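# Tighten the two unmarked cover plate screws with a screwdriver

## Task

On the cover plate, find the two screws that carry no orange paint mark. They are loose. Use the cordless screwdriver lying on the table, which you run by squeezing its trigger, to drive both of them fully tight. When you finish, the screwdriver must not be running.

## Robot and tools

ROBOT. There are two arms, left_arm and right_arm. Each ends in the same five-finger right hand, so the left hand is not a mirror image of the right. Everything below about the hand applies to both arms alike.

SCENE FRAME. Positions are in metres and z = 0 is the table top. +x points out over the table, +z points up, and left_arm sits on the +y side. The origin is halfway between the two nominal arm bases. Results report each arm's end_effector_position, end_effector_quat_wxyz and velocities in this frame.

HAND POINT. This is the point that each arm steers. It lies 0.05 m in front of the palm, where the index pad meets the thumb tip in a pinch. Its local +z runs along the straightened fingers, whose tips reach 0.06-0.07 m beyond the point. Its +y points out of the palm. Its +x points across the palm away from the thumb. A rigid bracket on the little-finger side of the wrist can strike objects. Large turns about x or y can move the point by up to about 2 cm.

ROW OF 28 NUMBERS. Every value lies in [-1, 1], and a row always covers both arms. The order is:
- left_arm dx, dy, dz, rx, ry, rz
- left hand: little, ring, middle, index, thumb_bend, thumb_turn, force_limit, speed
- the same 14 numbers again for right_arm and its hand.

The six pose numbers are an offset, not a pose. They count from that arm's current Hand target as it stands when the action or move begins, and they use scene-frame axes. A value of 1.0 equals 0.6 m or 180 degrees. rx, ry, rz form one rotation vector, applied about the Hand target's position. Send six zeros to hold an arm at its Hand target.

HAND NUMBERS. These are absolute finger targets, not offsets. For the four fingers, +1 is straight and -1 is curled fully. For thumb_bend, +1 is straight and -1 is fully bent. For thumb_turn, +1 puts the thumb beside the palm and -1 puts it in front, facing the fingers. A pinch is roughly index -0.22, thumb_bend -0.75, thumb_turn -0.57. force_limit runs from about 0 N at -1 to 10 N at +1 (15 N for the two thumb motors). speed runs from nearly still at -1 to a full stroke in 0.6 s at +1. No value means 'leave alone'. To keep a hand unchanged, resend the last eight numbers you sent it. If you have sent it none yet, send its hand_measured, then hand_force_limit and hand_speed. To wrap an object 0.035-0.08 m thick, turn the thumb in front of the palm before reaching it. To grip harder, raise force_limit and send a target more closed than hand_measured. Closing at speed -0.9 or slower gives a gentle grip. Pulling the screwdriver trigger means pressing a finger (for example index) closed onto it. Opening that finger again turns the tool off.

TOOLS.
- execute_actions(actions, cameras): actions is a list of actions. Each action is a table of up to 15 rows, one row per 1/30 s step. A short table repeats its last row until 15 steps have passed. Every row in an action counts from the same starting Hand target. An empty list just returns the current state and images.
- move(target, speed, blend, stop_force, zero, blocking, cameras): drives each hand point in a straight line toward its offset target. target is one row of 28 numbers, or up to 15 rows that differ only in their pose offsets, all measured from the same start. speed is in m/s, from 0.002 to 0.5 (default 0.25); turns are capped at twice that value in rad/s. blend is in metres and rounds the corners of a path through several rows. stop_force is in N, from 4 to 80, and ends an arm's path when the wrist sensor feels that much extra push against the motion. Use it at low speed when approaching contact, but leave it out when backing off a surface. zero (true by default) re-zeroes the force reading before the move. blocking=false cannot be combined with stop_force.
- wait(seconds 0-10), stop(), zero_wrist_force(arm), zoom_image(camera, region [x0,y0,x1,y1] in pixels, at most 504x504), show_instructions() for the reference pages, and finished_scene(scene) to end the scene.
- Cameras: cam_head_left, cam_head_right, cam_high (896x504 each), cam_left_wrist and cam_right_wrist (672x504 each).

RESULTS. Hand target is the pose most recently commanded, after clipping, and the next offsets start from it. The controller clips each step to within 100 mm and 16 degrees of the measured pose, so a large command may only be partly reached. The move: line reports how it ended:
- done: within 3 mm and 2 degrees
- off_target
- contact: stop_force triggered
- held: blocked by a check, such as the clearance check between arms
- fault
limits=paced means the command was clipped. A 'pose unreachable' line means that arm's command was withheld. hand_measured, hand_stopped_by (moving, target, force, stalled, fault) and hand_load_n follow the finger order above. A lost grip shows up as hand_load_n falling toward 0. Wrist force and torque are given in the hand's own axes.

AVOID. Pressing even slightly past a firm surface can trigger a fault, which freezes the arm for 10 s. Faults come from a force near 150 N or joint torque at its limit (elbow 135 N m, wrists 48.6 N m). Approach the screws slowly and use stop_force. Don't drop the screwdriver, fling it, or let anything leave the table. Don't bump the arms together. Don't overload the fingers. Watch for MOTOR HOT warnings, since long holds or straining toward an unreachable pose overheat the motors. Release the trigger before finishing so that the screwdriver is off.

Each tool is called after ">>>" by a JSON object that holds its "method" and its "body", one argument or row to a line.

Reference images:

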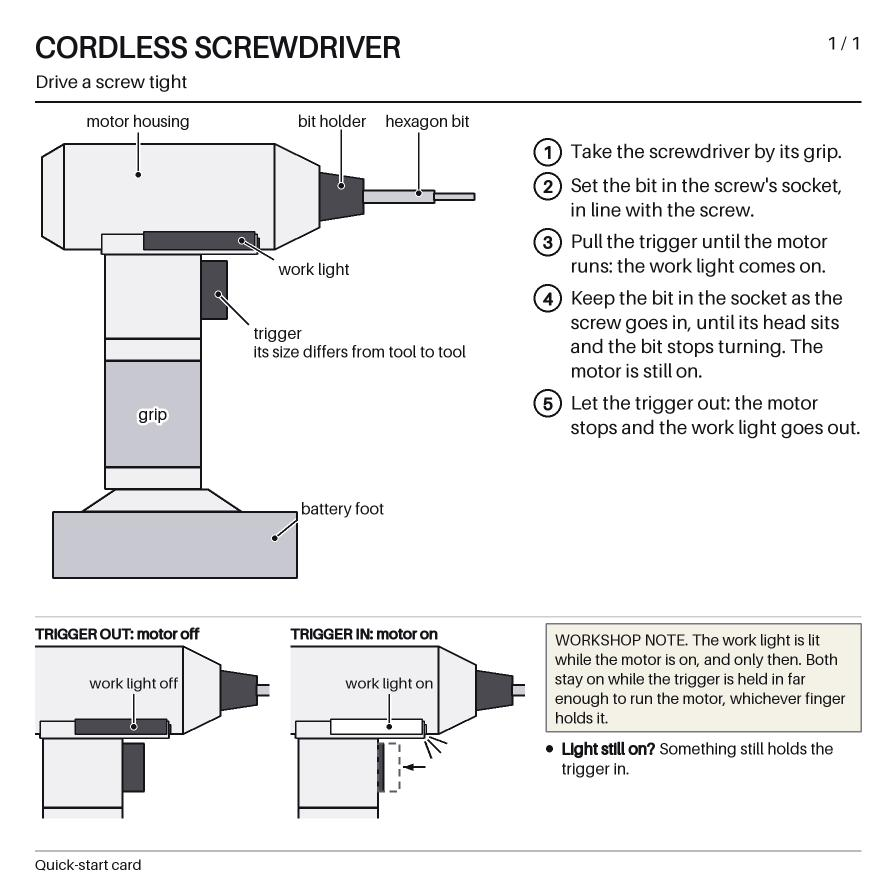

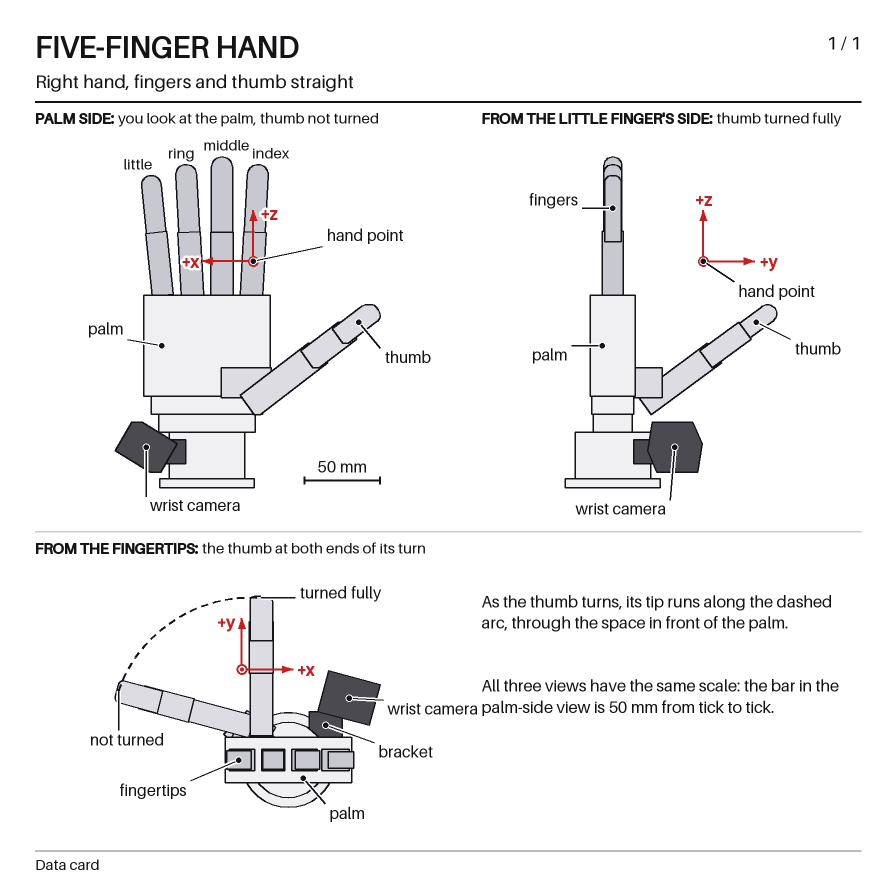

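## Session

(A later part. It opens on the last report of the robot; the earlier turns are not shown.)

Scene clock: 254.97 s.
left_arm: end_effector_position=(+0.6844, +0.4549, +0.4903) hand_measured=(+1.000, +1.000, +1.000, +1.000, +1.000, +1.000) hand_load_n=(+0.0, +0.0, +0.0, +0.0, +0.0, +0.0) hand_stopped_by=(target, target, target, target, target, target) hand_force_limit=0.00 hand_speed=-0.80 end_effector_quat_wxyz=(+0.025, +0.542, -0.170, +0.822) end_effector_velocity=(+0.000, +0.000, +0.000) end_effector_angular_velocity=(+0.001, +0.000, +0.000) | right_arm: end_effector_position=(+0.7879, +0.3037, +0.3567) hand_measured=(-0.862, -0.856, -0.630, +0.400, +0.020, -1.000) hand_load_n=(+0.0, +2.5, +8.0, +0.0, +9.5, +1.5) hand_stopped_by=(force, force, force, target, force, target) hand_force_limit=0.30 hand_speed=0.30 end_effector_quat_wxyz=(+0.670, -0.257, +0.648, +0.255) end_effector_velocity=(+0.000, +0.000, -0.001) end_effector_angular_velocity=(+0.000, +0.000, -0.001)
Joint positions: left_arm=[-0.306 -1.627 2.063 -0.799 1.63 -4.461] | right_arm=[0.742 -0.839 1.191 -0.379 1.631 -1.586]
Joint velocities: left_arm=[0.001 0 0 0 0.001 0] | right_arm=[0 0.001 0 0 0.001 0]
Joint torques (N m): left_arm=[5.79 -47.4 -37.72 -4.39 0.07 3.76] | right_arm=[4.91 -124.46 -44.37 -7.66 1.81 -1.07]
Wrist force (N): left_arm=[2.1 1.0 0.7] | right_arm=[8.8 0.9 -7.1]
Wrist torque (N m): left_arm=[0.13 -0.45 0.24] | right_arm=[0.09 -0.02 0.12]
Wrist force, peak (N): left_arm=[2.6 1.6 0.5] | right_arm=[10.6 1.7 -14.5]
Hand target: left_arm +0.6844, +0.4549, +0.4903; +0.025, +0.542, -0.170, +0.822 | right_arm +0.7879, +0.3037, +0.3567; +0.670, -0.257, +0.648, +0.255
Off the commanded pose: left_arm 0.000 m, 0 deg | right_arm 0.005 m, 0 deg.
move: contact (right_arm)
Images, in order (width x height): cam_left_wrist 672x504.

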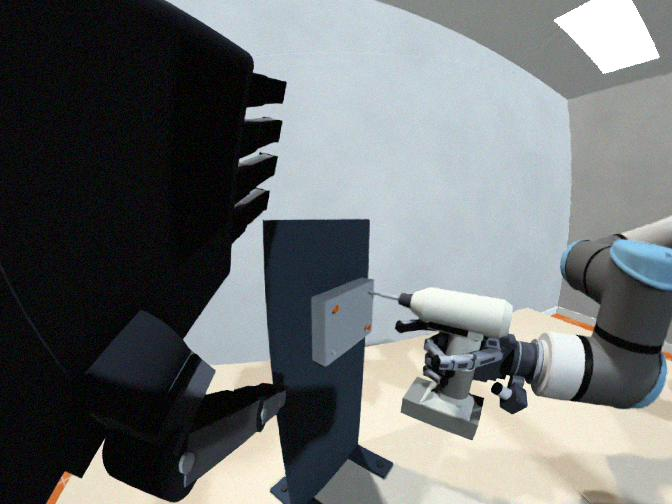

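>>> {"method": "move", "body": {
  "target": [0,0,0,0,0,0,1,1,1,1,1,1,0,-0.8,0,0,0,0,0,0,-0.98,-0.98,-0.98,-0.9,-0.98,-1,0.3,-0.7],
  "cameras": ["cam_left_wrist","cam_high"]
}}

>>> {"method": "zoom_image", "body": {
  "camera": "cam_left_wrist",
  "region": [350, 270, 430, 330]
}}

Scene clock: 258.20 s.
left_arm: end_effector_position=(+0.6844, +0.4549, +0.4903) hand_measured=(+1.000, +1.000, +1.000, +1.000, +1.000, +1.000) hand_load_n=(+0.0, +0.0, +0.0, +0.0, +0.0, +0.0) hand_stopped_by=(target, target, target, target, target, target) hand_force_limit=0.00 hand_speed=-0.80 end_effector_quat_wxyz=(+0.025, +0.542, -0.170, +0.822) end_effector_velocity=(+0.000, +0.001, +0.000) end_effector_angular_velocity=(+0.000, +0.000, +0.001) | right_arm: end_effector_position=(+0.7879, +0.3037, +0.3567) hand_measured=(-0.862, -0.856, -0.630, -0.846, +0.020, -1.000) hand_load_n=(+0.0, +2.0, +8.0, +7.0, +9.5, +1.5) hand_stopped_by=(force, force, force, force, force, target) hand_force_limit=0.30 hand_speed=-0.70 end_effector_quat_wxyz=(+0.670, -0.257, +0.648, +0.255) end_effector_velocity=(+0.000, +0.000, +0.001) end_effector_angular_velocity=(+0.000, +0.000, +0.000)
Joint positions: left_arm=[-0.306 -1.627 2.063 -0.799 1.63 -4.461] | right_arm=[0.742 -0.839 1.191 -0.379 1.631 -1.586]
Joint velocities: left_arm=[0.001 0.001 0 -0.001 0 0] | right_arm=[0 -0.001 0 0 0 0]
Joint torques (N m): left_arm=[9.6 -51.16 -39.21 -4.52 0.92 4.1] | right_arm=[4.36 -122.23 -49.73 -4.75 1.94 -1.2]
Wrist force (N): left_arm=[2.4 1.3 0.4] | right_arm=[6.7 0.3 -1.9]
Wrist torque (N m): left_arm=[0.19 -0.49 0.27] | right_arm=[-0.05 0.02 0.05]
Wrist force, peak (N): left_arm=[2.8 1.1 0.7] | right_arm=[9.0 1.1 -7.2]
Hand target: left_arm +0.6844, +0.4549, +0.4903; +0.025, +0.542, -0.170, +0.822 | right_arm +0.7879, +0.3037, +0.3567; +0.670, -0.257, +0.648, +0.255
Off the commanded pose: left_arm 0.000 m, 0 deg | right_arm 0.000 m, 0 deg.
move: done
Images, in order (width x height): cam_high 896x504, cam_left_wrist 672x504.

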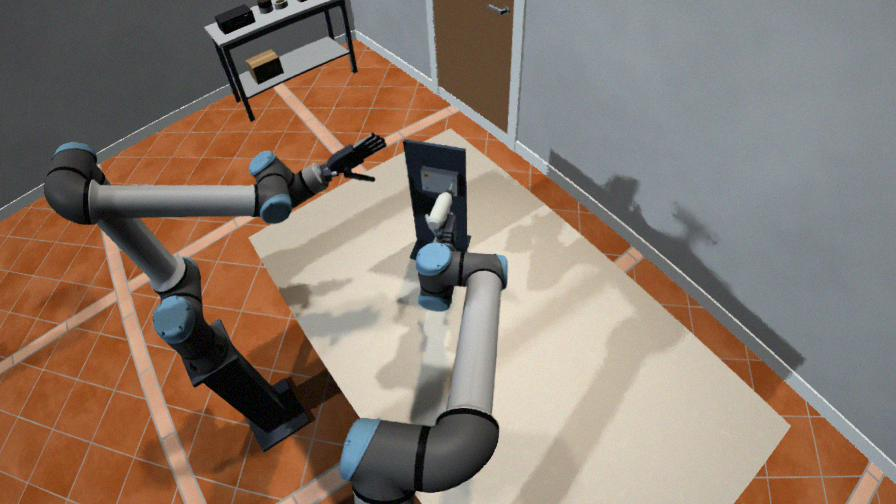

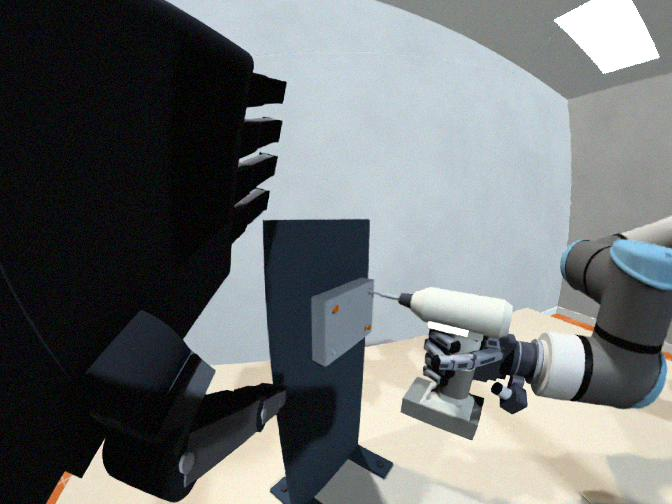

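Scaled by 6.300 from the camera's 672x504 image, which has a finer 960x720 frame.

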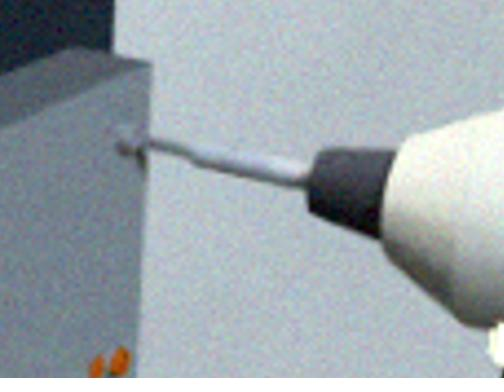

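>>> {"method": "move", "body": {
  "target": [0,0,0,0,0,0,1,1,1,1,1,1,0,-0.8,0.0109,0.0076,0,0,0,0,-0.98,-0.98,-0.98,-0.9,-0.98,-1,0.3,-0.7],
  "speed": 0.006,
  "stop_force": 6,
  "cameras": ["cam_left_wrist","cam_high"]
}}

>>> {"method": "zoom_image", "body": {
  "camera": "cam_left_wrist",
  "region": [362, 284, 380, 302]
}}

Scene clock: 259.43 s.
left_arm: end_effector_position=(+0.6844, +0.4549, +0.4903) hand_measured=(+1.000, +1.000, +1.000, +1.000, +1.000, +1.000) hand_load_n=(-0.5, +0.0, +0.0, +0.0, +0.0, +0.0) hand_stopped_by=(target, target, target, target, target, target) hand_force_limit=0.00 hand_speed=-0.80 end_effector_quat_wxyz=(+0.025, +0.542, -0.170, +0.822) end_effector_velocity=(+0.000, +0.000, +0.000) end_effector_angular_velocity=(+0.001, +0.000, +0.000) | right_arm: end_effector_position=(+0.7880, +0.3038, +0.3568) hand_measured=(-0.862, -0.856, -0.630, -0.846, +0.022, -1.000) hand_load_n=(+0.0, +1.5, +6.0, +5.5, +10.5, +1.5) hand_stopped_by=(force, force, force, force, force, target) hand_force_limit=0.30 hand_speed=-0.70 end_effector_quat_wxyz=(+0.670, -0.257, +0.648, +0.255) end_effector_velocity=(+0.000, +0.000, -0.001) end_effector_angular_velocity=(-0.001, +0.000, +0.000)
Joint positions: left_arm=[-0.306 -1.627 2.063 -0.799 1.63 -4.461] | right_arm=[0.742 -0.838 1.19 -0.379 1.631 -1.586]
Joint velocities: left_arm=[0.001 0 0 0 0 0] | right_arm=[0 0.001 0 0 0 0]
Joint torques (N m): left_arm=[8.61 -50.45 -40.64 -3.8 0.62 4.25] | right_arm=[-0.8 -122.74 -42.35 -6.61 0.94 -1.05]
Wrist force (N): left_arm=[2.3 1.1 0.7] | right_arm=[7.0 0.7 -2.0]
Wrist torque (N m): left_arm=[0.15 -0.49 0.26] | right_arm=[0.03 -0.02 0.09]
Wrist force, peak (N): left_arm=[2.6 1.4 0.6] | right_arm=[10.5 1.0 -12.3]
Hand target: left_arm +0.6844, +0.4549, +0.4903; +0.025, +0.542, -0.170, +0.822 | right_arm +0.7880, +0.3038, +0.3568; +0.670, -0.257, +0.648, +0.255
Off the commanded pose: left_arm 0.000 m, 0 deg | right_arm 0.008 m, 0 deg.
move: contact (right_arm)
Images, in order (width x height): cam_high 896x504, cam_left_wrist 672x504.

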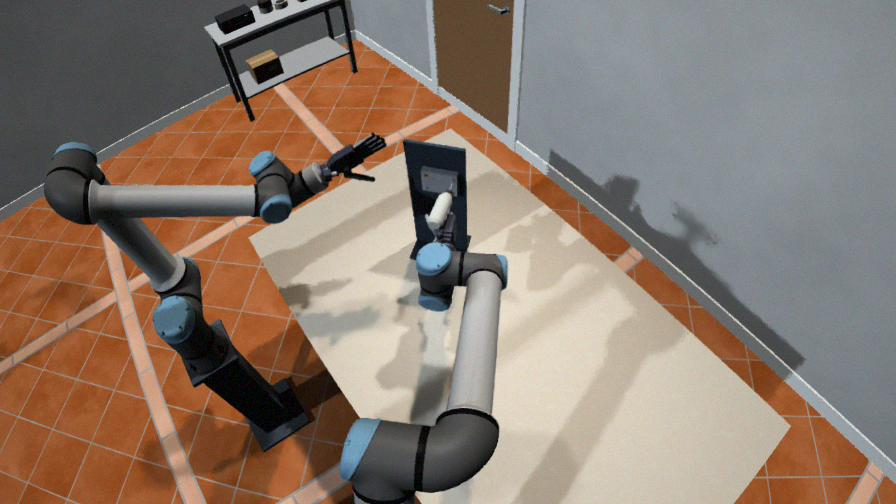

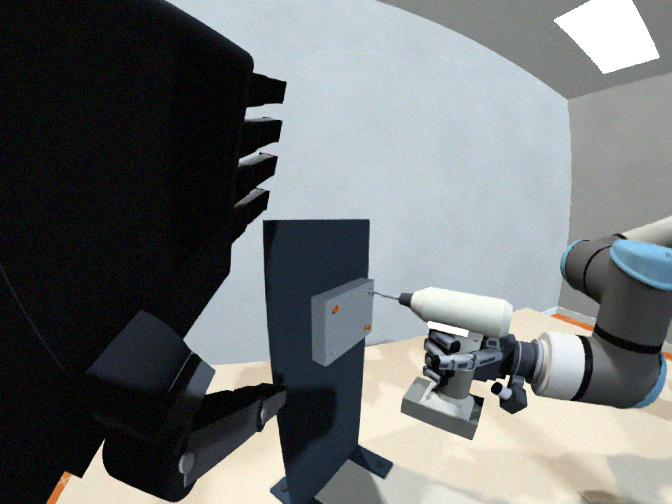

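Scaled by 28.000 from the camera's 672x504 image, which has a finer 960x720 frame.

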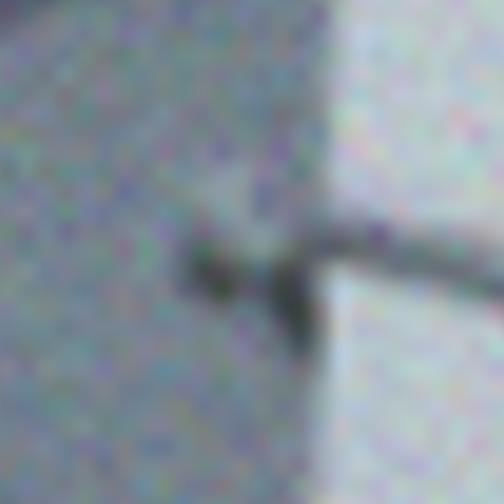

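>>> {"method": "move", "body": {
  "target": [
    [0,0,0,0,0,0,1,1,1,1,1,1,0,-0.8,-0.0025,0.0007,0.0017,0,0,0,-0.98,-0.98,-0.98,-0.9,-0.98,-1,0.3,-0.7],
    [0,0,0,0,0,0,1,1,1,1,1,1,0,-0.8,0.0070,0.0073,0.0017,0,0,0,-0.98,-0.98,-0.98,-0.9,-0.98,-1,0.3,-0.7]
  ],
  "speed": 0.008,
  "stop_force": 6,
  "cameras": ["cam_left_wrist","cam_high"]
}}

>>> {"method": "zoom_image", "body": {
  "camera": "cam_left_wrist",
  "region": [362, 284, 380, 302]
}}

>>> {"method": "zoom_image", "body": {
  "camera": "cam_high",
  "region": [445, 170, 463, 188]
}}

Scene clock: 261.07 s.
left_arm: end_effector_position=(+0.6844, +0.4549, +0.4903) hand_measured=(+1.000, +1.000, +1.000, +1.000, +1.000, +1.000) hand_load_n=(+0.0, +0.0, +0.0, +0.0, +0.0, +0.0) hand_stopped_by=(target, target, target, target, target, target) hand_force_limit=0.00 hand_speed=-0.80 end_effector_quat_wxyz=(+0.025, +0.542, -0.170, +0.822) end_effector_velocity=(+0.000, +0.001, +0.000) end_effector_angular_velocity=(+0.000, +0.001, +0.001) | right_arm: end_effector_position=(+0.7873, +0.3049, +0.3579) hand_measured=(-0.862, -0.856, -0.630, -0.846, +0.022, -1.000) hand_load_n=(+0.0, +1.5, +5.0, +5.0, +11.0, +1.5) hand_stopped_by=(force, force, force, force, force, target) hand_force_limit=0.30 hand_speed=-0.70 end_effector_quat_wxyz=(+0.670, -0.257, +0.648, +0.255) end_effector_velocity=(+0.000, +0.000, +0.000) end_effector_angular_velocity=(+0.000, +0.000, +0.000)
Joint positions: left_arm=[-0.306 -1.627 2.063 -0.799 1.63 -4.461] | right_arm=[0.743 -0.838 1.188 -0.377 1.632 -1.586]
Joint velocities: left_arm=[0.001 0 0 0.001 0 0] | right_arm=[0 0 0 0 0 0]
Joint torques (N m): left_arm=[8.55 -48.26 -41.56 -3.52 0.53 3.19] | right_arm=[10.19 -120.46 -41.92 -6.72 1.56 -1.24]
Wrist force (N): left_arm=[2.7 1.0 0.2] | right_arm=[6.8 -0.1 -1.7]
Wrist torque (N m): left_arm=[0.16 -0.54 0.28] | right_arm=[-0.11 0.00 0.05]
Wrist force, peak (N): left_arm=[2.5 1.5 0.6] | right_arm=[11.1 1.1 -16.6]
Hand target: left_arm +0.6844, +0.4549, +0.4903; +0.025, +0.542, -0.170, +0.822 | right_arm +0.7873, +0.3049, +0.3579; +0.670, -0.257, +0.648, +0.255
Off the commanded pose: left_arm 0.000 m, 0 deg | right_arm 0.006 m, 0 deg.
move: contact (right_arm); path passed 1 of 2 targets
Images, in order (width x height): cam_high 896x504, cam_left_wrist 672x504.

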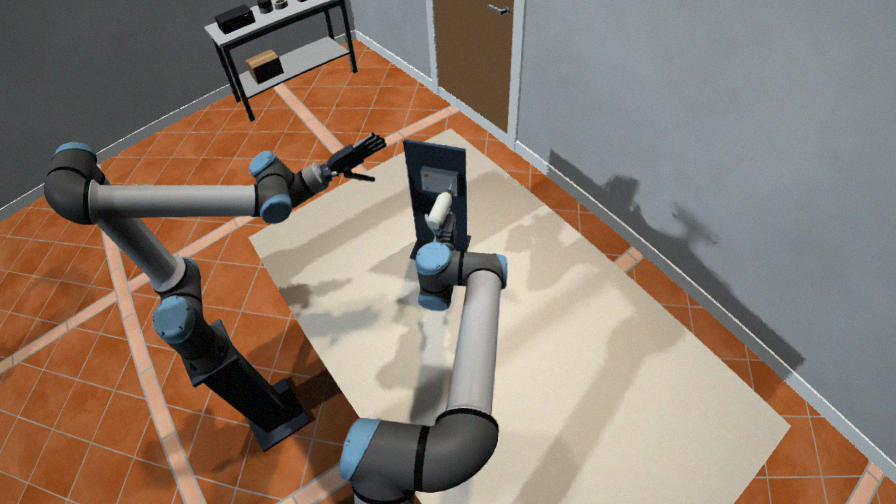

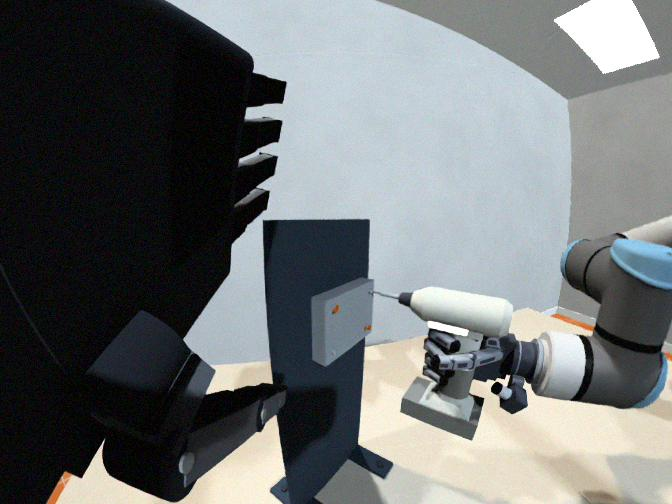

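Scaled by 28.000 from the camera's 672x504 image, which has a finer 960x720 frame.

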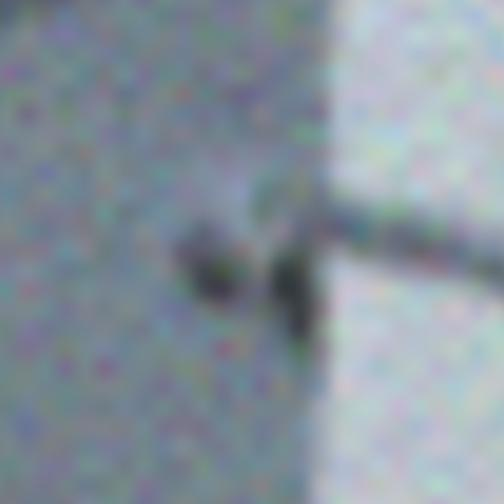

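Scaled by 28.000.

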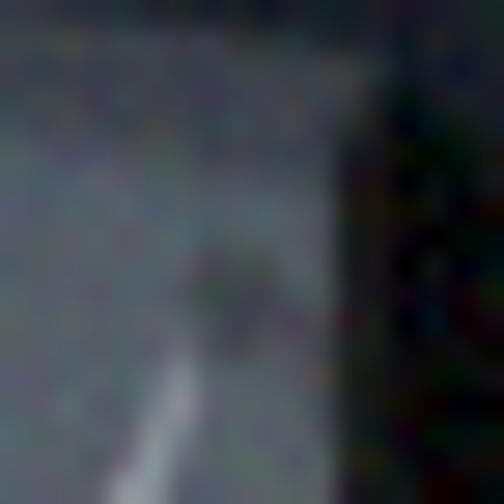

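>>> {"method": "move", "body": {
  "target": [
    [0,0,0,0,0,0,1,1,1,1,1,1,0,-0.8,-0.0008,-0.0018,-0.0013,0,0,0,-0.98,-0.98,-0.98,-0.9,-0.98,-1,0.3,-0.7],
    [0,0,0,0,0,0,1,1,1,1,1,1,0,-0.8,0.0088,0.0049,-0.0013,0,0,0,-0.98,-0.98,-0.98,-0.9,-0.98,-1,0.3,-0.7]
  ],
  "speed": 0.008,
  "stop_force": 6,
  "cameras": ["cam_left_wrist","cam_high"]
}}

>>> {"method": "zoom_image", "body": {
  "camera": "cam_left_wrist",
  "region": [362, 284, 380, 302]
}}

>>> {"method": "zoom_image", "body": {
  "camera": "cam_high",
  "region": [445, 170, 463, 188]
}}

Scene clock: 263.03 s.
left_arm: end_effector_position=(+0.6844, +0.4549, +0.4903) hand_measured=(+1.000, +1.000, +1.000, +1.000, +1.000, +1.000) hand_load_n=(+0.0, +0.5, +0.0, +0.0, +0.0, +0.0) hand_stopped_by=(target, target, target, target, target, target) hand_force_limit=0.00 hand_speed=-0.80 end_effector_quat_wxyz=(+0.025, +0.542, -0.170, +0.822) end_effector_velocity=(+0.000, +0.000, +0.000) end_effector_angular_velocity=(+0.000, +0.001, +0.000) | right_arm: end_effector_position=(+0.7878, +0.3045, +0.3572) hand_measured=(-0.862, -0.856, -0.630, -0.846, +0.022, -1.000) hand_load_n=(+0.0, +1.5, +4.0, +5.0, +11.0, +1.5) hand_stopped_by=(force, force, force, force, force, target) hand_force_limit=0.30 hand_speed=-0.70 end_effector_quat_wxyz=(+0.670, -0.257, +0.648, +0.255) end_effector_velocity=(+0.000, +0.000, -0.003) end_effector_angular_velocity=(-0.001, +0.001, +0.000)
Joint positions: left_arm=[-0.306 -1.627 2.063 -0.799 1.63 -4.461] | right_arm=[0.742 -0.838 1.188 -0.378 1.631 -1.586]
Joint velocities: left_arm=[0.001 0 0 0 0.001 0] | right_arm=[0 0.002 0 -0.001 0 0]
Joint torques (N m): left_arm=[9.43 -49.63 -41.23 -3.81 0.04 3.69] | right_arm=[10.4 -123.45 -42.24 -6.63 1.66 -0.7]
Wrist force (N): left_arm=[2.2 1.6 0.7] | right_arm=[7.3 0.5 -3.1]
Wrist torque (N m): left_arm=[0.23 -0.47 0.26] | right_arm=[0.05 0.02 0.09]
Wrist force, peak (N): left_arm=[2.6 1.3 0.8] | right_arm=[12.0 1.3 -19.3]
Hand target: left_arm +0.6844, +0.4549, +0.4903; +0.025, +0.542, -0.170, +0.822 | right_arm +0.7877, +0.3046, +0.3572; +0.670, -0.257, +0.648, +0.255
Off the commanded pose: left_arm 0.000 m, 0 deg | right_arm 0.006 m, 0 deg.
move: contact (right_arm); path passed 1 of 2 targets
Images, in order (width x height): cam_high 896x504, cam_left_wrist 672x504.

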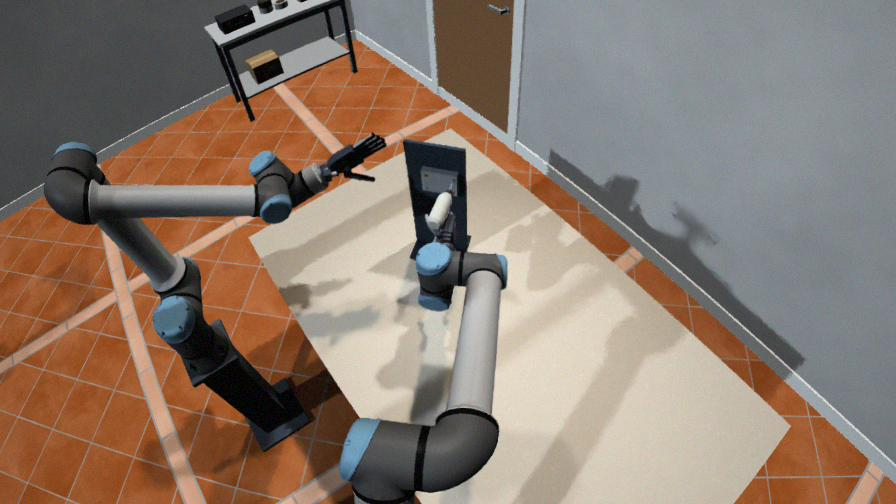

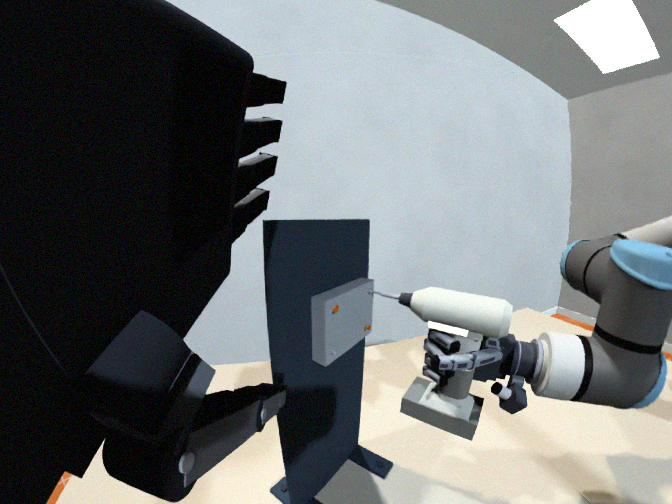

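Scaled by 28.000 from the camera's 672x504 image, which has a finer 960x720 frame.

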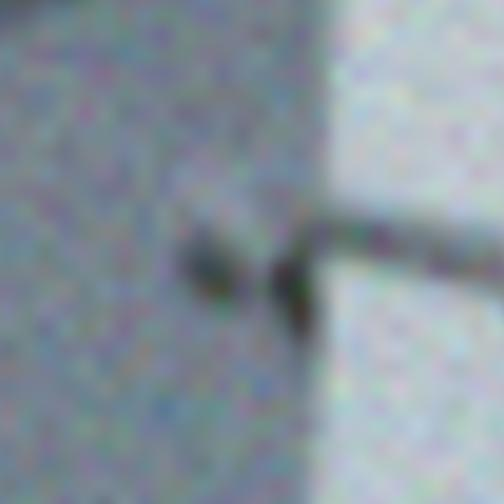

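Scaled by 28.000.

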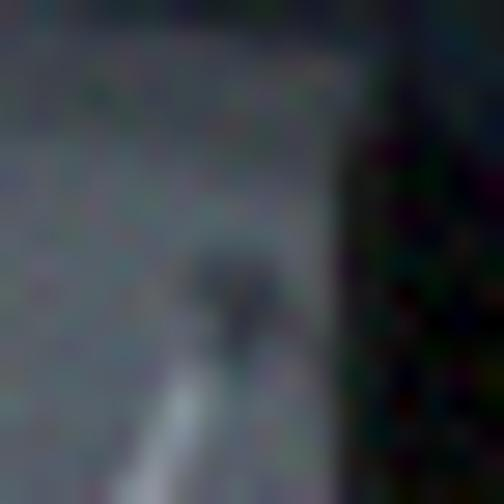

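>>> {"method": "zoom_image", "body": {
  "camera": "cam_left_wrist",
  "region": [360, 280, 400, 304]
}}

Scaled by 12.600 from the camera's 672x504 image, which has a finer 960x720 frame.

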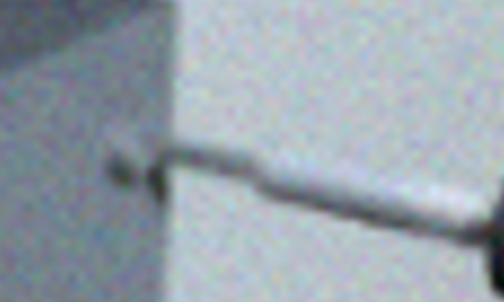

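>>> {"method": "move", "body": {
  "target": [
    [0,0,0,0,0,0,1,1,1,1,1,1,0,-0.8,-0.0041,-0.0029,0,0,0,0,-0.98,-0.98,-0.98,0.4,-0.98,-1,0.3,0.3],
    [0,0,0,0,0,0,1,1,1,1,1,1,0,-0.8,-0.0041,-0.0029,-0.025,0,0,0,-0.98,-0.98,-0.98,0.4,-0.98,-1,0.3,0.3],
    [0,0,0,0,0,0,1,1,1,1,1,1,0,-0.8,0.0164,0.0115,-0.025,0,0,0,-0.98,-0.98,-0.98,0.4,-0.98,-1,0.3,0.3]
  ],
  "speed": [0.03,0.03,0.008],
  "stop_force": 6,
  "cameras": ["cam_left_wrist","cam_high"]
}}

>>> {"method": "zoom_image", "body": {
  "camera": "cam_left_wrist",
  "region": [360, 280, 400, 320]
}}

>>> {"method": "zoom_image", "body": {
  "camera": "cam_high",
  "region": [440, 170, 465, 195]
}}

Scene clock: 265.67 s.
left_arm: end_effector_position=(+0.6844, +0.4549, +0.4903) hand_measured=(+1.000, +1.000, +1.000, +1.000, +1.000, +1.000) hand_load_n=(+0.0, -0.5, +0.0, +0.0, +0.0, +0.0) hand_stopped_by=(target, target, target, target, target, target) hand_force_limit=0.00 hand_speed=-0.80 end_effector_quat_wxyz=(+0.025, +0.542, -0.170, +0.822) end_effector_velocity=(+0.000, +0.001, +0.000) end_effector_angular_velocity=(+0.001, +0.000, +0.001) | right_arm: end_effector_position=(+0.7873, +0.3043, +0.3422) hand_measured=(-0.862, -0.856, -0.630, +0.400, +0.022, -1.000) hand_load_n=(+0.0, +2.5, +5.0, +0.0, +9.5, +1.5) hand_stopped_by=(force, force, force, target, force, target) hand_force_limit=0.30 hand_speed=0.30 end_effector_quat_wxyz=(+0.670, -0.257, +0.648, +0.255) end_effector_velocity=(+0.000, +0.000, +0.000) end_effector_angular_velocity=(-0.001, +0.001, +0.000)
Joint positions: left_arm=[-0.306 -1.627 2.063 -0.799 1.63 -4.461] | right_arm=[0.742 -0.829 1.201 -0.399 1.632 -1.586]
Joint velocities: left_arm=[0 0 0 0.001 -0.001 0.001] | right_arm=[0 0 0 0.002 0 0]
Joint torques (N m): left_arm=[5.92 -49.12 -44.91 -2.97 0.62 3.53] | right_arm=[12.34 -124.11 -43.29 -7.02 1.99 -1.2]
Wrist force (N): left_arm=[2.1 1.0 0.6] | right_arm=[7.8 0.8 -4.6]
Wrist torque (N m): left_arm=[0.13 -0.46 0.25] | right_arm=[0.06 0.04 0.10]
Wrist force, peak (N): left_arm=[2.6 1.4 0.7] | right_arm=[10.3 1.3 -12.7]
Hand target: left_arm +0.6844, +0.4549, +0.4903; +0.025, +0.542, -0.170, +0.822 | right_arm +0.7873, +0.3043, +0.3422; +0.670, -0.257, +0.648, +0.255
Off the commanded pose: left_arm 0.000 m, 0 deg | right_arm 0.013 m, 0 deg.
move: contact (right_arm); path passed 2 of 3 targets
Images, in order (width x height): cam_high 896x504, cam_left_wrist 672x504.

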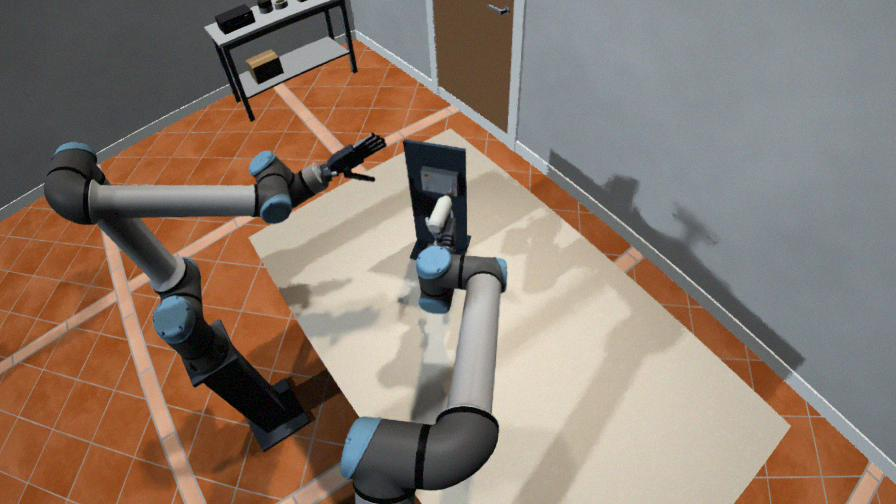

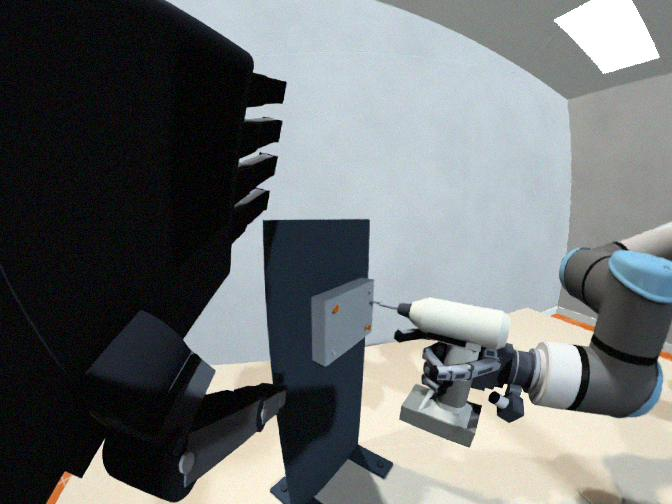

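Scaled by 12.600 from the camera's 672x504 image, which has a finer 960x720 frame.

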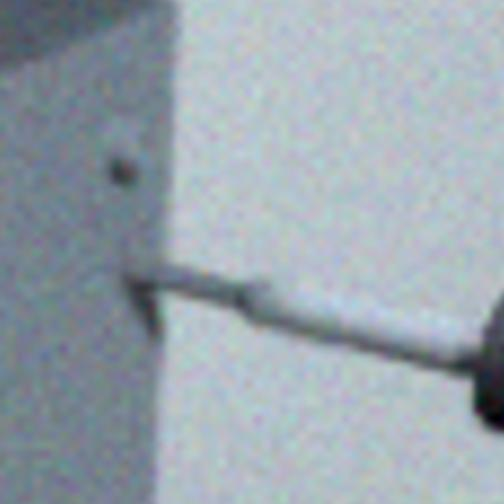

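Scaled by 20.160.

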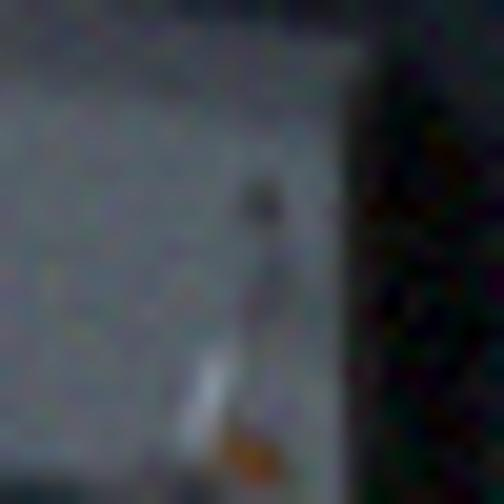

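>>> {"method": "move", "body": {
  "target": [
    [0,0,0,0,0,0,1,1,1,1,1,1,0,-0.8,-0.0082,-0.0057,0,0,0,0,-0.98,-0.98,-0.98,0.4,-0.98,-1,0.3,0.3],
    [0,0,0,0,0,0,1,1,1,1,1,1,0,-0.8,-0.0097,-0.0035,0.0238,0,0,0,-0.98,-0.98,-0.98,0.4,-0.98,-1,0.3,0.3],
    [0,0,0,0,0,0,1,1,1,1,1,1,0,-0.8,0.0122,0.0117,0.0238,0,0,0,-0.98,-0.98,-0.98,0.4,-0.98,-1,0.3,0.3]
  ],
  "speed": [0.03,0.03,0.006],
  "stop_force": 6,
  "cameras": ["cam_left_wrist","cam_high"]
}}

>>> {"method": "zoom_image", "body": {
  "camera": "cam_left_wrist",
  "region": [360, 280, 400, 320]
}}

>>> {"method": "zoom_image", "body": {
  "camera": "cam_high",
  "region": [440, 170, 465, 195]
}}

Scene clock: 268.30 s.
left_arm: end_effector_position=(+0.6844, +0.4549, +0.4903) hand_measured=(+1.000, +1.000, +1.000, +1.000, +1.000, +1.000) hand_load_n=(+0.0, +0.0, +0.0, +0.0, +0.0, +0.0) hand_stopped_by=(target, target, target, target, target, target) hand_force_limit=0.00 hand_speed=-0.80 end_effector_quat_wxyz=(+0.025, +0.542, -0.170, +0.822) end_effector_velocity=(+0.000, +0.000, +0.000) end_effector_angular_velocity=(+0.000, +0.001, +0.000) | right_arm: end_effector_position=(+0.7833, +0.3036, +0.3564) hand_measured=(-0.862, -0.856, -0.630, +0.400, +0.022, -1.000) hand_load_n=(+0.5, +3.5, +4.5, +0.0, +9.5, +1.0) hand_stopped_by=(force, force, force, target, force, target) hand_force_limit=0.30 hand_speed=0.30 end_effector_quat_wxyz=(+0.670, -0.257, +0.648, +0.255) end_effector_velocity=(+0.000, +0.000, -0.001) end_effector_angular_velocity=(+0.000, +0.000, +0.000)
Joint positions: left_arm=[-0.306 -1.627 2.063 -0.799 1.63 -4.461] | right_arm=[0.745 -0.843 1.199 -0.383 1.634 -1.586]
Joint velocities: left_arm=[0.001 0 0 0.001 0 -0.001] | right_arm=[0 0.001 0 -0.001 0 0]
Joint torques (N m): left_arm=[5.77 -48.39 -45.29 -2.99 0.14 3.31] | right_arm=[11.52 -121.45 -41.89 -6.69 1.31 -1.62]
Wrist force (N): left_arm=[2.1 1.1 0.8] | right_arm=[7.0 0.3 -3.9]
Wrist torque (N m): left_arm=[0.13 -0.47 0.25] | right_arm=[0.00 -0.14 0.07]
Wrist force, peak (N): left_arm=[2.6 1.3 0.7] | right_arm=[8.6 1.3 -10.9]
Hand target: left_arm +0.6844, +0.4549, +0.4903; +0.025, +0.542, -0.170, +0.822 | right_arm +0.7832, +0.3036, +0.3565; +0.670, -0.257, +0.648, +0.255
Off the commanded pose: left_arm 0.000 m, 0 deg | right_arm 0.014 m, 0 deg.
move: contact (right_arm); path passed 2 of 3 targets
Images, in order (width x height): cam_high 896x504, cam_left_wrist 672x504.

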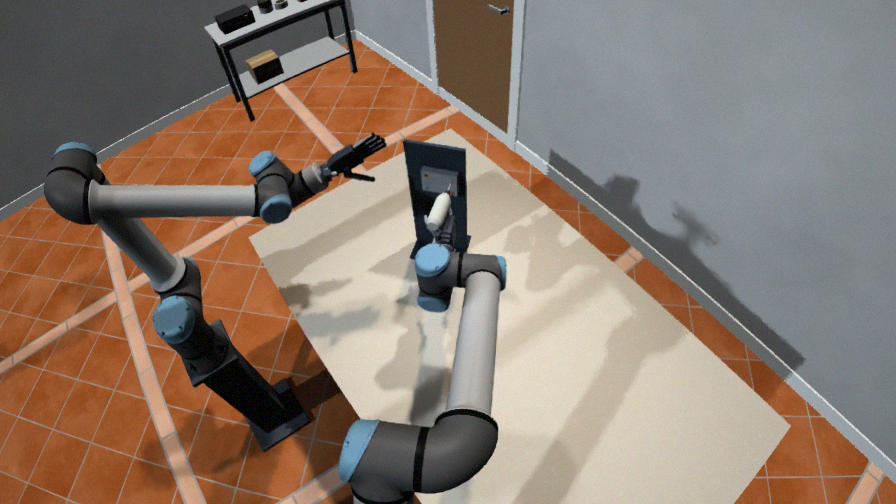

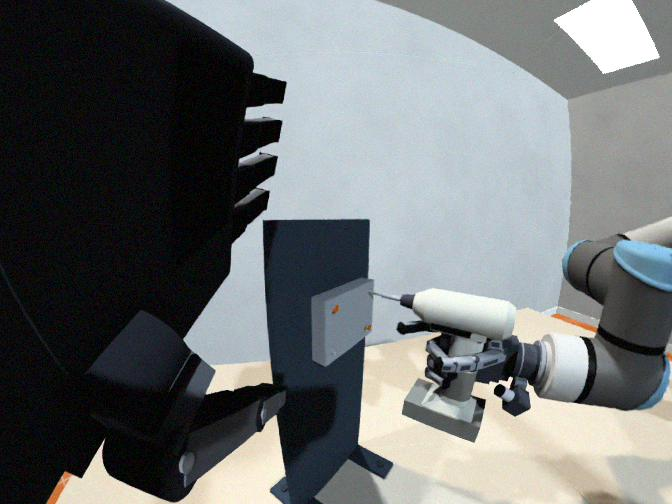

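Scaled by 12.600 from the camera's 672x504 image, which has a finer 960x720 frame.

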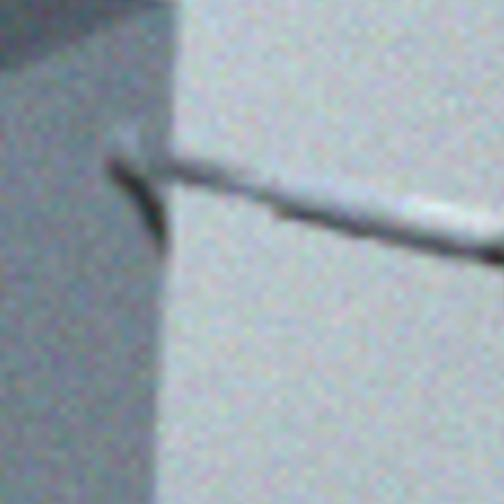

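Scaled by 20.160.

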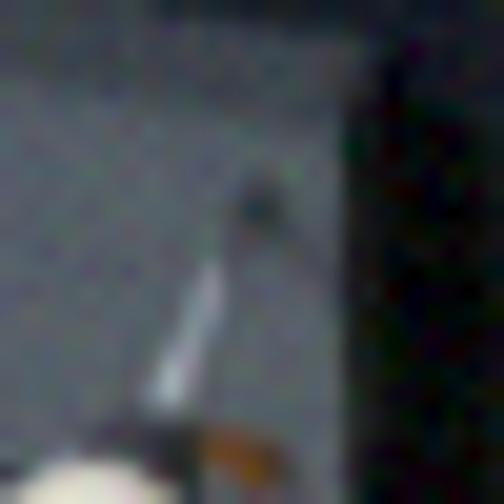

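>>> {"method": "move", "body": {
  "target": [0,0,0,0,0,0,1,1,1,1,1,1,0,-0.8,0,0,0,0,0,0,-0.98,-0.98,-0.98,-0.9,-0.98,-1,0.3,-0.6],
  "cameras": []
}}

>>> {"method": "move", "body": {
  "target": [0,0,0,0,0,0,1,1,1,1,1,1,0,-0.8,0.0136,0.0096,0,0,0,0,-0.98,-0.98,-0.98,-0.9,-0.98,-1,0.3,-0.6],
  "speed": 0.004,
  "stop_force": 5,
  "cameras": ["cam_left_wrist"]
}}

>>> {"method": "zoom_image", "body": {
  "camera": "cam_left_wrist",
  "region": [360, 280, 400, 320]
}}

Scene clock: 270.67 s.
left_arm: end_effector_position=(+0.6844, +0.4549, +0.4903) hand_measured=(+1.000, +1.000, +1.000, +1.000, +1.000, +1.000) hand_load_n=(+0.0, +0.0, -0.5, +0.0, +0.0, +0.0) hand_stopped_by=(target, target, target, target, target, target) hand_force_limit=0.00 hand_speed=-0.80 end_effector_quat_wxyz=(+0.025, +0.542, -0.170, +0.822) end_effector_velocity=(+0.000, +0.000, -0.001) end_effector_angular_velocity=(+0.000, +0.002, +0.000) | right_arm: end_effector_position=(+0.7832, +0.3036, +0.3565) hand_measured=(-0.862, -0.856, -0.630, -0.860, +0.022, -1.000) hand_load_n=(+0.5, +2.5, +4.5, +11.0, +10.5, +1.0) hand_stopped_by=(force, force, force, force, force, target) hand_force_limit=0.30 hand_speed=-0.60 end_effector_quat_wxyz=(+0.670, -0.257, +0.648, +0.255) end_effector_velocity=(+0.000, +0.000, +0.001) end_effector_angular_velocity=(+0.001, -0.001, +0.000)
Joint positions: left_arm=[-0.306 -1.627 2.063 -0.799 1.63 -4.461] | right_arm=[0.745 -0.843 1.199 -0.383 1.634 -1.586]
Joint velocities: left_arm=[0 0.001 0 0.001 0 0] | right_arm=[0 -0.001 0 -0.001 0 0]
Joint torques (N m): left_arm=[7.79 -45.4 -46.73 -2.59 0.37 3.82] | right_arm=[14.27 -122.34 -47.06 -4.16 1.42 -1.64]
Wrist force (N): left_arm=[2.1 1.2 0.6] | right_arm=[7.0 0.4 -1.6]
Wrist torque (N m): left_arm=[0.17 -0.46 0.25] | right_arm=[-0.05 -0.03 0.07]
Wrist force, peak (N): left_arm=[2.7 1.3 0.5] | right_arm=[6.8 0.4 -3.6]
Hand target: left_arm +0.6844, +0.4549, +0.4903; +0.025, +0.542, -0.170, +0.822 | right_arm +0.7832, +0.3036, +0.3565; +0.670, -0.257, +0.648, +0.255
Off the commanded pose: left_arm 0.000 m, 0 deg | right_arm 0.000 m, 0 deg.
move: done
No camera images: "cameras" was empty.

Scene clock: 271.57 s.
left_arm: end_effector_position=(+0.6844, +0.4549, +0.4903) hand_measured=(+1.000, +1.000, +1.000, +1.000, +1.000, +1.000) hand_load_n=(+0.0, +0.0, +0.0, +0.0, +0.0, +0.0) hand_stopped_by=(target, target, target, target, target, target) hand_force_limit=0.00 hand_speed=-0.80 end_effector_quat_wxyz=(+0.025, +0.542, -0.170, +0.822) end_effector_velocity=(+0.000, +0.000, +0.000) end_effector_angular_velocity=(+0.000, +0.000, -0.001) | right_arm: end_effector_position=(+0.7835, +0.3039, +0.3565) hand_measured=(-0.862, -0.856, -0.630, -0.860, +0.022, -1.000) hand_load_n=(+0.0, +2.5, +4.5, +10.5, +11.0, +1.0) hand_stopped_by=(force, force, force, force, force, target) hand_force_limit=0.30 hand_speed=-0.60 end_effector_quat_wxyz=(+0.670, -0.257, +0.648, +0.255) end_effector_velocity=(+0.000, +0.000, -0.001) end_effector_angular_velocity=(-0.001, +0.001, +0.000)
Joint positions: left_arm=[-0.306 -1.627 2.063 -0.799 1.63 -4.461] | right_arm=[0.745 -0.842 1.197 -0.383 1.634 -1.586]
Joint velocities: left_arm=[0 0 0 0 0.001 0] | right_arm=[0 0.001 0 0 0 0]
Joint torques (N m): left_arm=[7.75 -50.52 -47.09 -2.38 0.23 3.61] | right_arm=[5.69 -123.25 -41.66 -6.69 1.38 -1.66]
Wrist force (N): left_arm=[2.3 1.2 0.4] | right_arm=[6.7 0.3 -2.0]
Wrist torque (N m): left_arm=[0.17 -0.49 0.26] | right_arm=[-0.04 0.02 0.06]
Wrist force, peak (N): left_arm=[2.7 1.0 0.8] | right_arm=[7.9 0.6 -9.4]
Hand target: left_arm +0.6844, +0.4549, +0.4903; +0.025, +0.542, -0.170, +0.822 | right_arm +0.7835, +0.3039, +0.3566; +0.670, -0.257, +0.648, +0.255
Off the commanded pose: left_arm 0.000 m, 0 deg | right_arm 0.010 m, 0 deg.
move: contact (right_arm)
Images, in order (width x height): cam_left_wrist 672x504.

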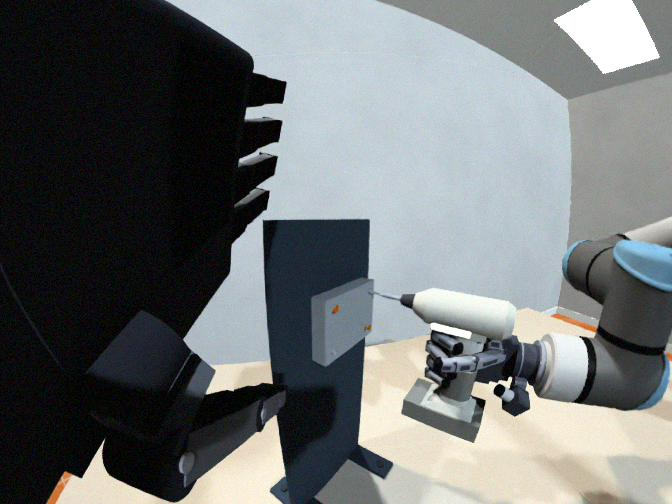

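Scaled by 12.600 from the camera's 672x504 image, which has a finer 960x720 frame.

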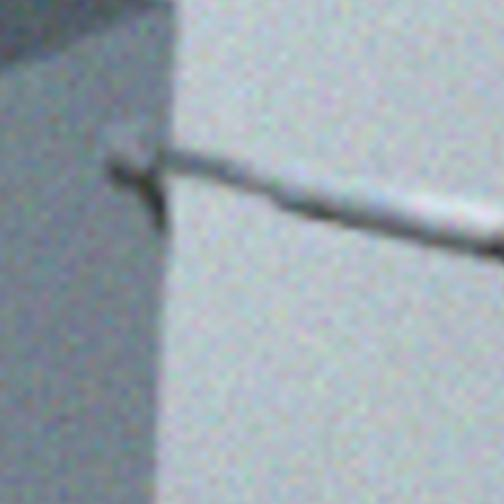

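>>> {"method": "move", "body": {
  "target": [
    [0,0,0,0,0,0,1,1,1,1,1,1,0,-0.8,-0.0035,0.0006,0,0,0,0,-0.98,-0.98,-0.98,-0.9,-0.98,-1,0.3,-0.6],
    [0,0,0,0,0,0,1,1,1,1,1,1,0,-0.8,0.0095,0.0097,0,0,0,0,-0.98,-0.98,-0.98,-0.9,-0.98,-1,0.3,-0.6]
  ],
  "speed": 0.006,
  "stop_force": 5,
  "cameras": ["cam_left_wrist"]
}}

>>> {"method": "zoom_image", "body": {
  "camera": "cam_left_wrist",
  "region": [360, 280, 400, 320]
}}

Scene clock: 273.80 s.
left_arm: end_effector_position=(+0.6844, +0.4549, +0.4903) hand_measured=(+1.000, +1.000, +1.000, +1.000, +1.000, +1.000) hand_load_n=(+0.0, +0.0, +0.0, +0.0, +0.0, +0.0) hand_stopped_by=(target, target, target, target, target, target) hand_force_limit=0.00 hand_speed=-0.80 end_effector_quat_wxyz=(+0.025, +0.542, -0.170, +0.822) end_effector_velocity=(+0.000, +0.000, +0.000) end_effector_angular_velocity=(+0.000, -0.001, -0.001) | right_arm: end_effector_position=(+0.7826, +0.3053, +0.3566) hand_measured=(-0.862, -0.856, -0.630, -0.860, +0.022, -1.000) hand_load_n=(+0.0, +2.5, +4.0, +10.0, +11.0, +1.0) hand_stopped_by=(force, force, force, force, force, target) hand_force_limit=0.30 hand_speed=-0.60 end_effector_quat_wxyz=(+0.670, -0.257, +0.648, +0.255) end_effector_velocity=(+0.000, +0.000, +0.001) end_effector_angular_velocity=(+0.001, -0.001, +0.000)
Joint positions: left_arm=[-0.306 -1.627 2.063 -0.799 1.63 -4.461] | right_arm=[0.747 -0.841 1.196 -0.382 1.636 -1.586]
Joint velocities: left_arm=[0 0 0 -0.001 0 0] | right_arm=[0 -0.001 0 -0.001 0 0]
Joint torques (N m): left_arm=[6.58 -49.13 -49.73 -1.91 0.62 3.2] | right_arm=[13.53 -123.9 -42.82 -5.97 2.01 -1.76]
Wrist force (N): left_arm=[2.1 1.7 0.7] | right_arm=[7.2 0.3 -2.5]
Wrist torque (N m): left_arm=[0.24 -0.45 0.27] | right_arm=[-0.02 -0.04 0.08]
Wrist force, peak (N): left_arm=[2.9 1.3 0.5] | right_arm=[8.3 0.8 -12.8]
Hand target: left_arm +0.6844, +0.4549, +0.4903; +0.025, +0.542, -0.170, +0.822 | right_arm +0.7826, +0.3053, +0.3566; +0.670, -0.257, +0.648, +0.255
Off the commanded pose: left_arm 0.000 m, 0 deg | right_arm 0.008 m, 0 deg.
move: contact (right_arm); path passed 1 of 2 targets
Images, in order (width x height): cam_left_wrist 672x504.

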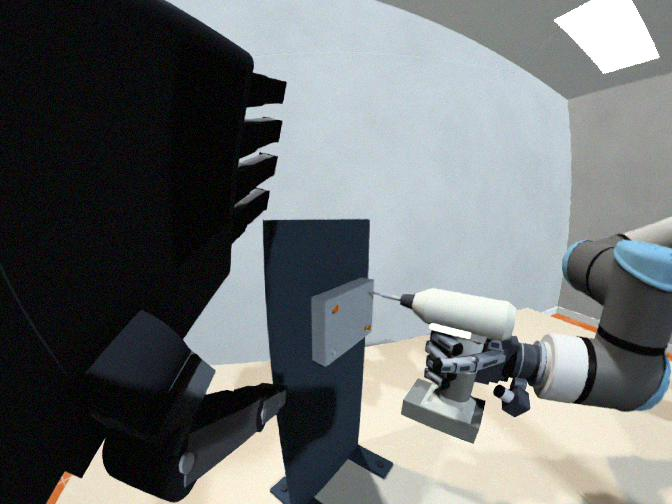

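Scaled by 12.600 from the camera's 672x504 image, which has a finer 960x720 frame.

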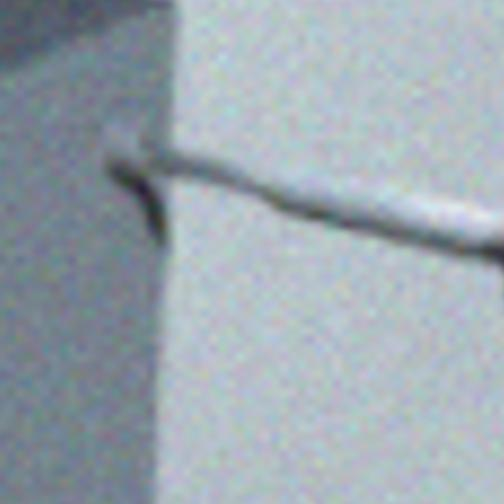

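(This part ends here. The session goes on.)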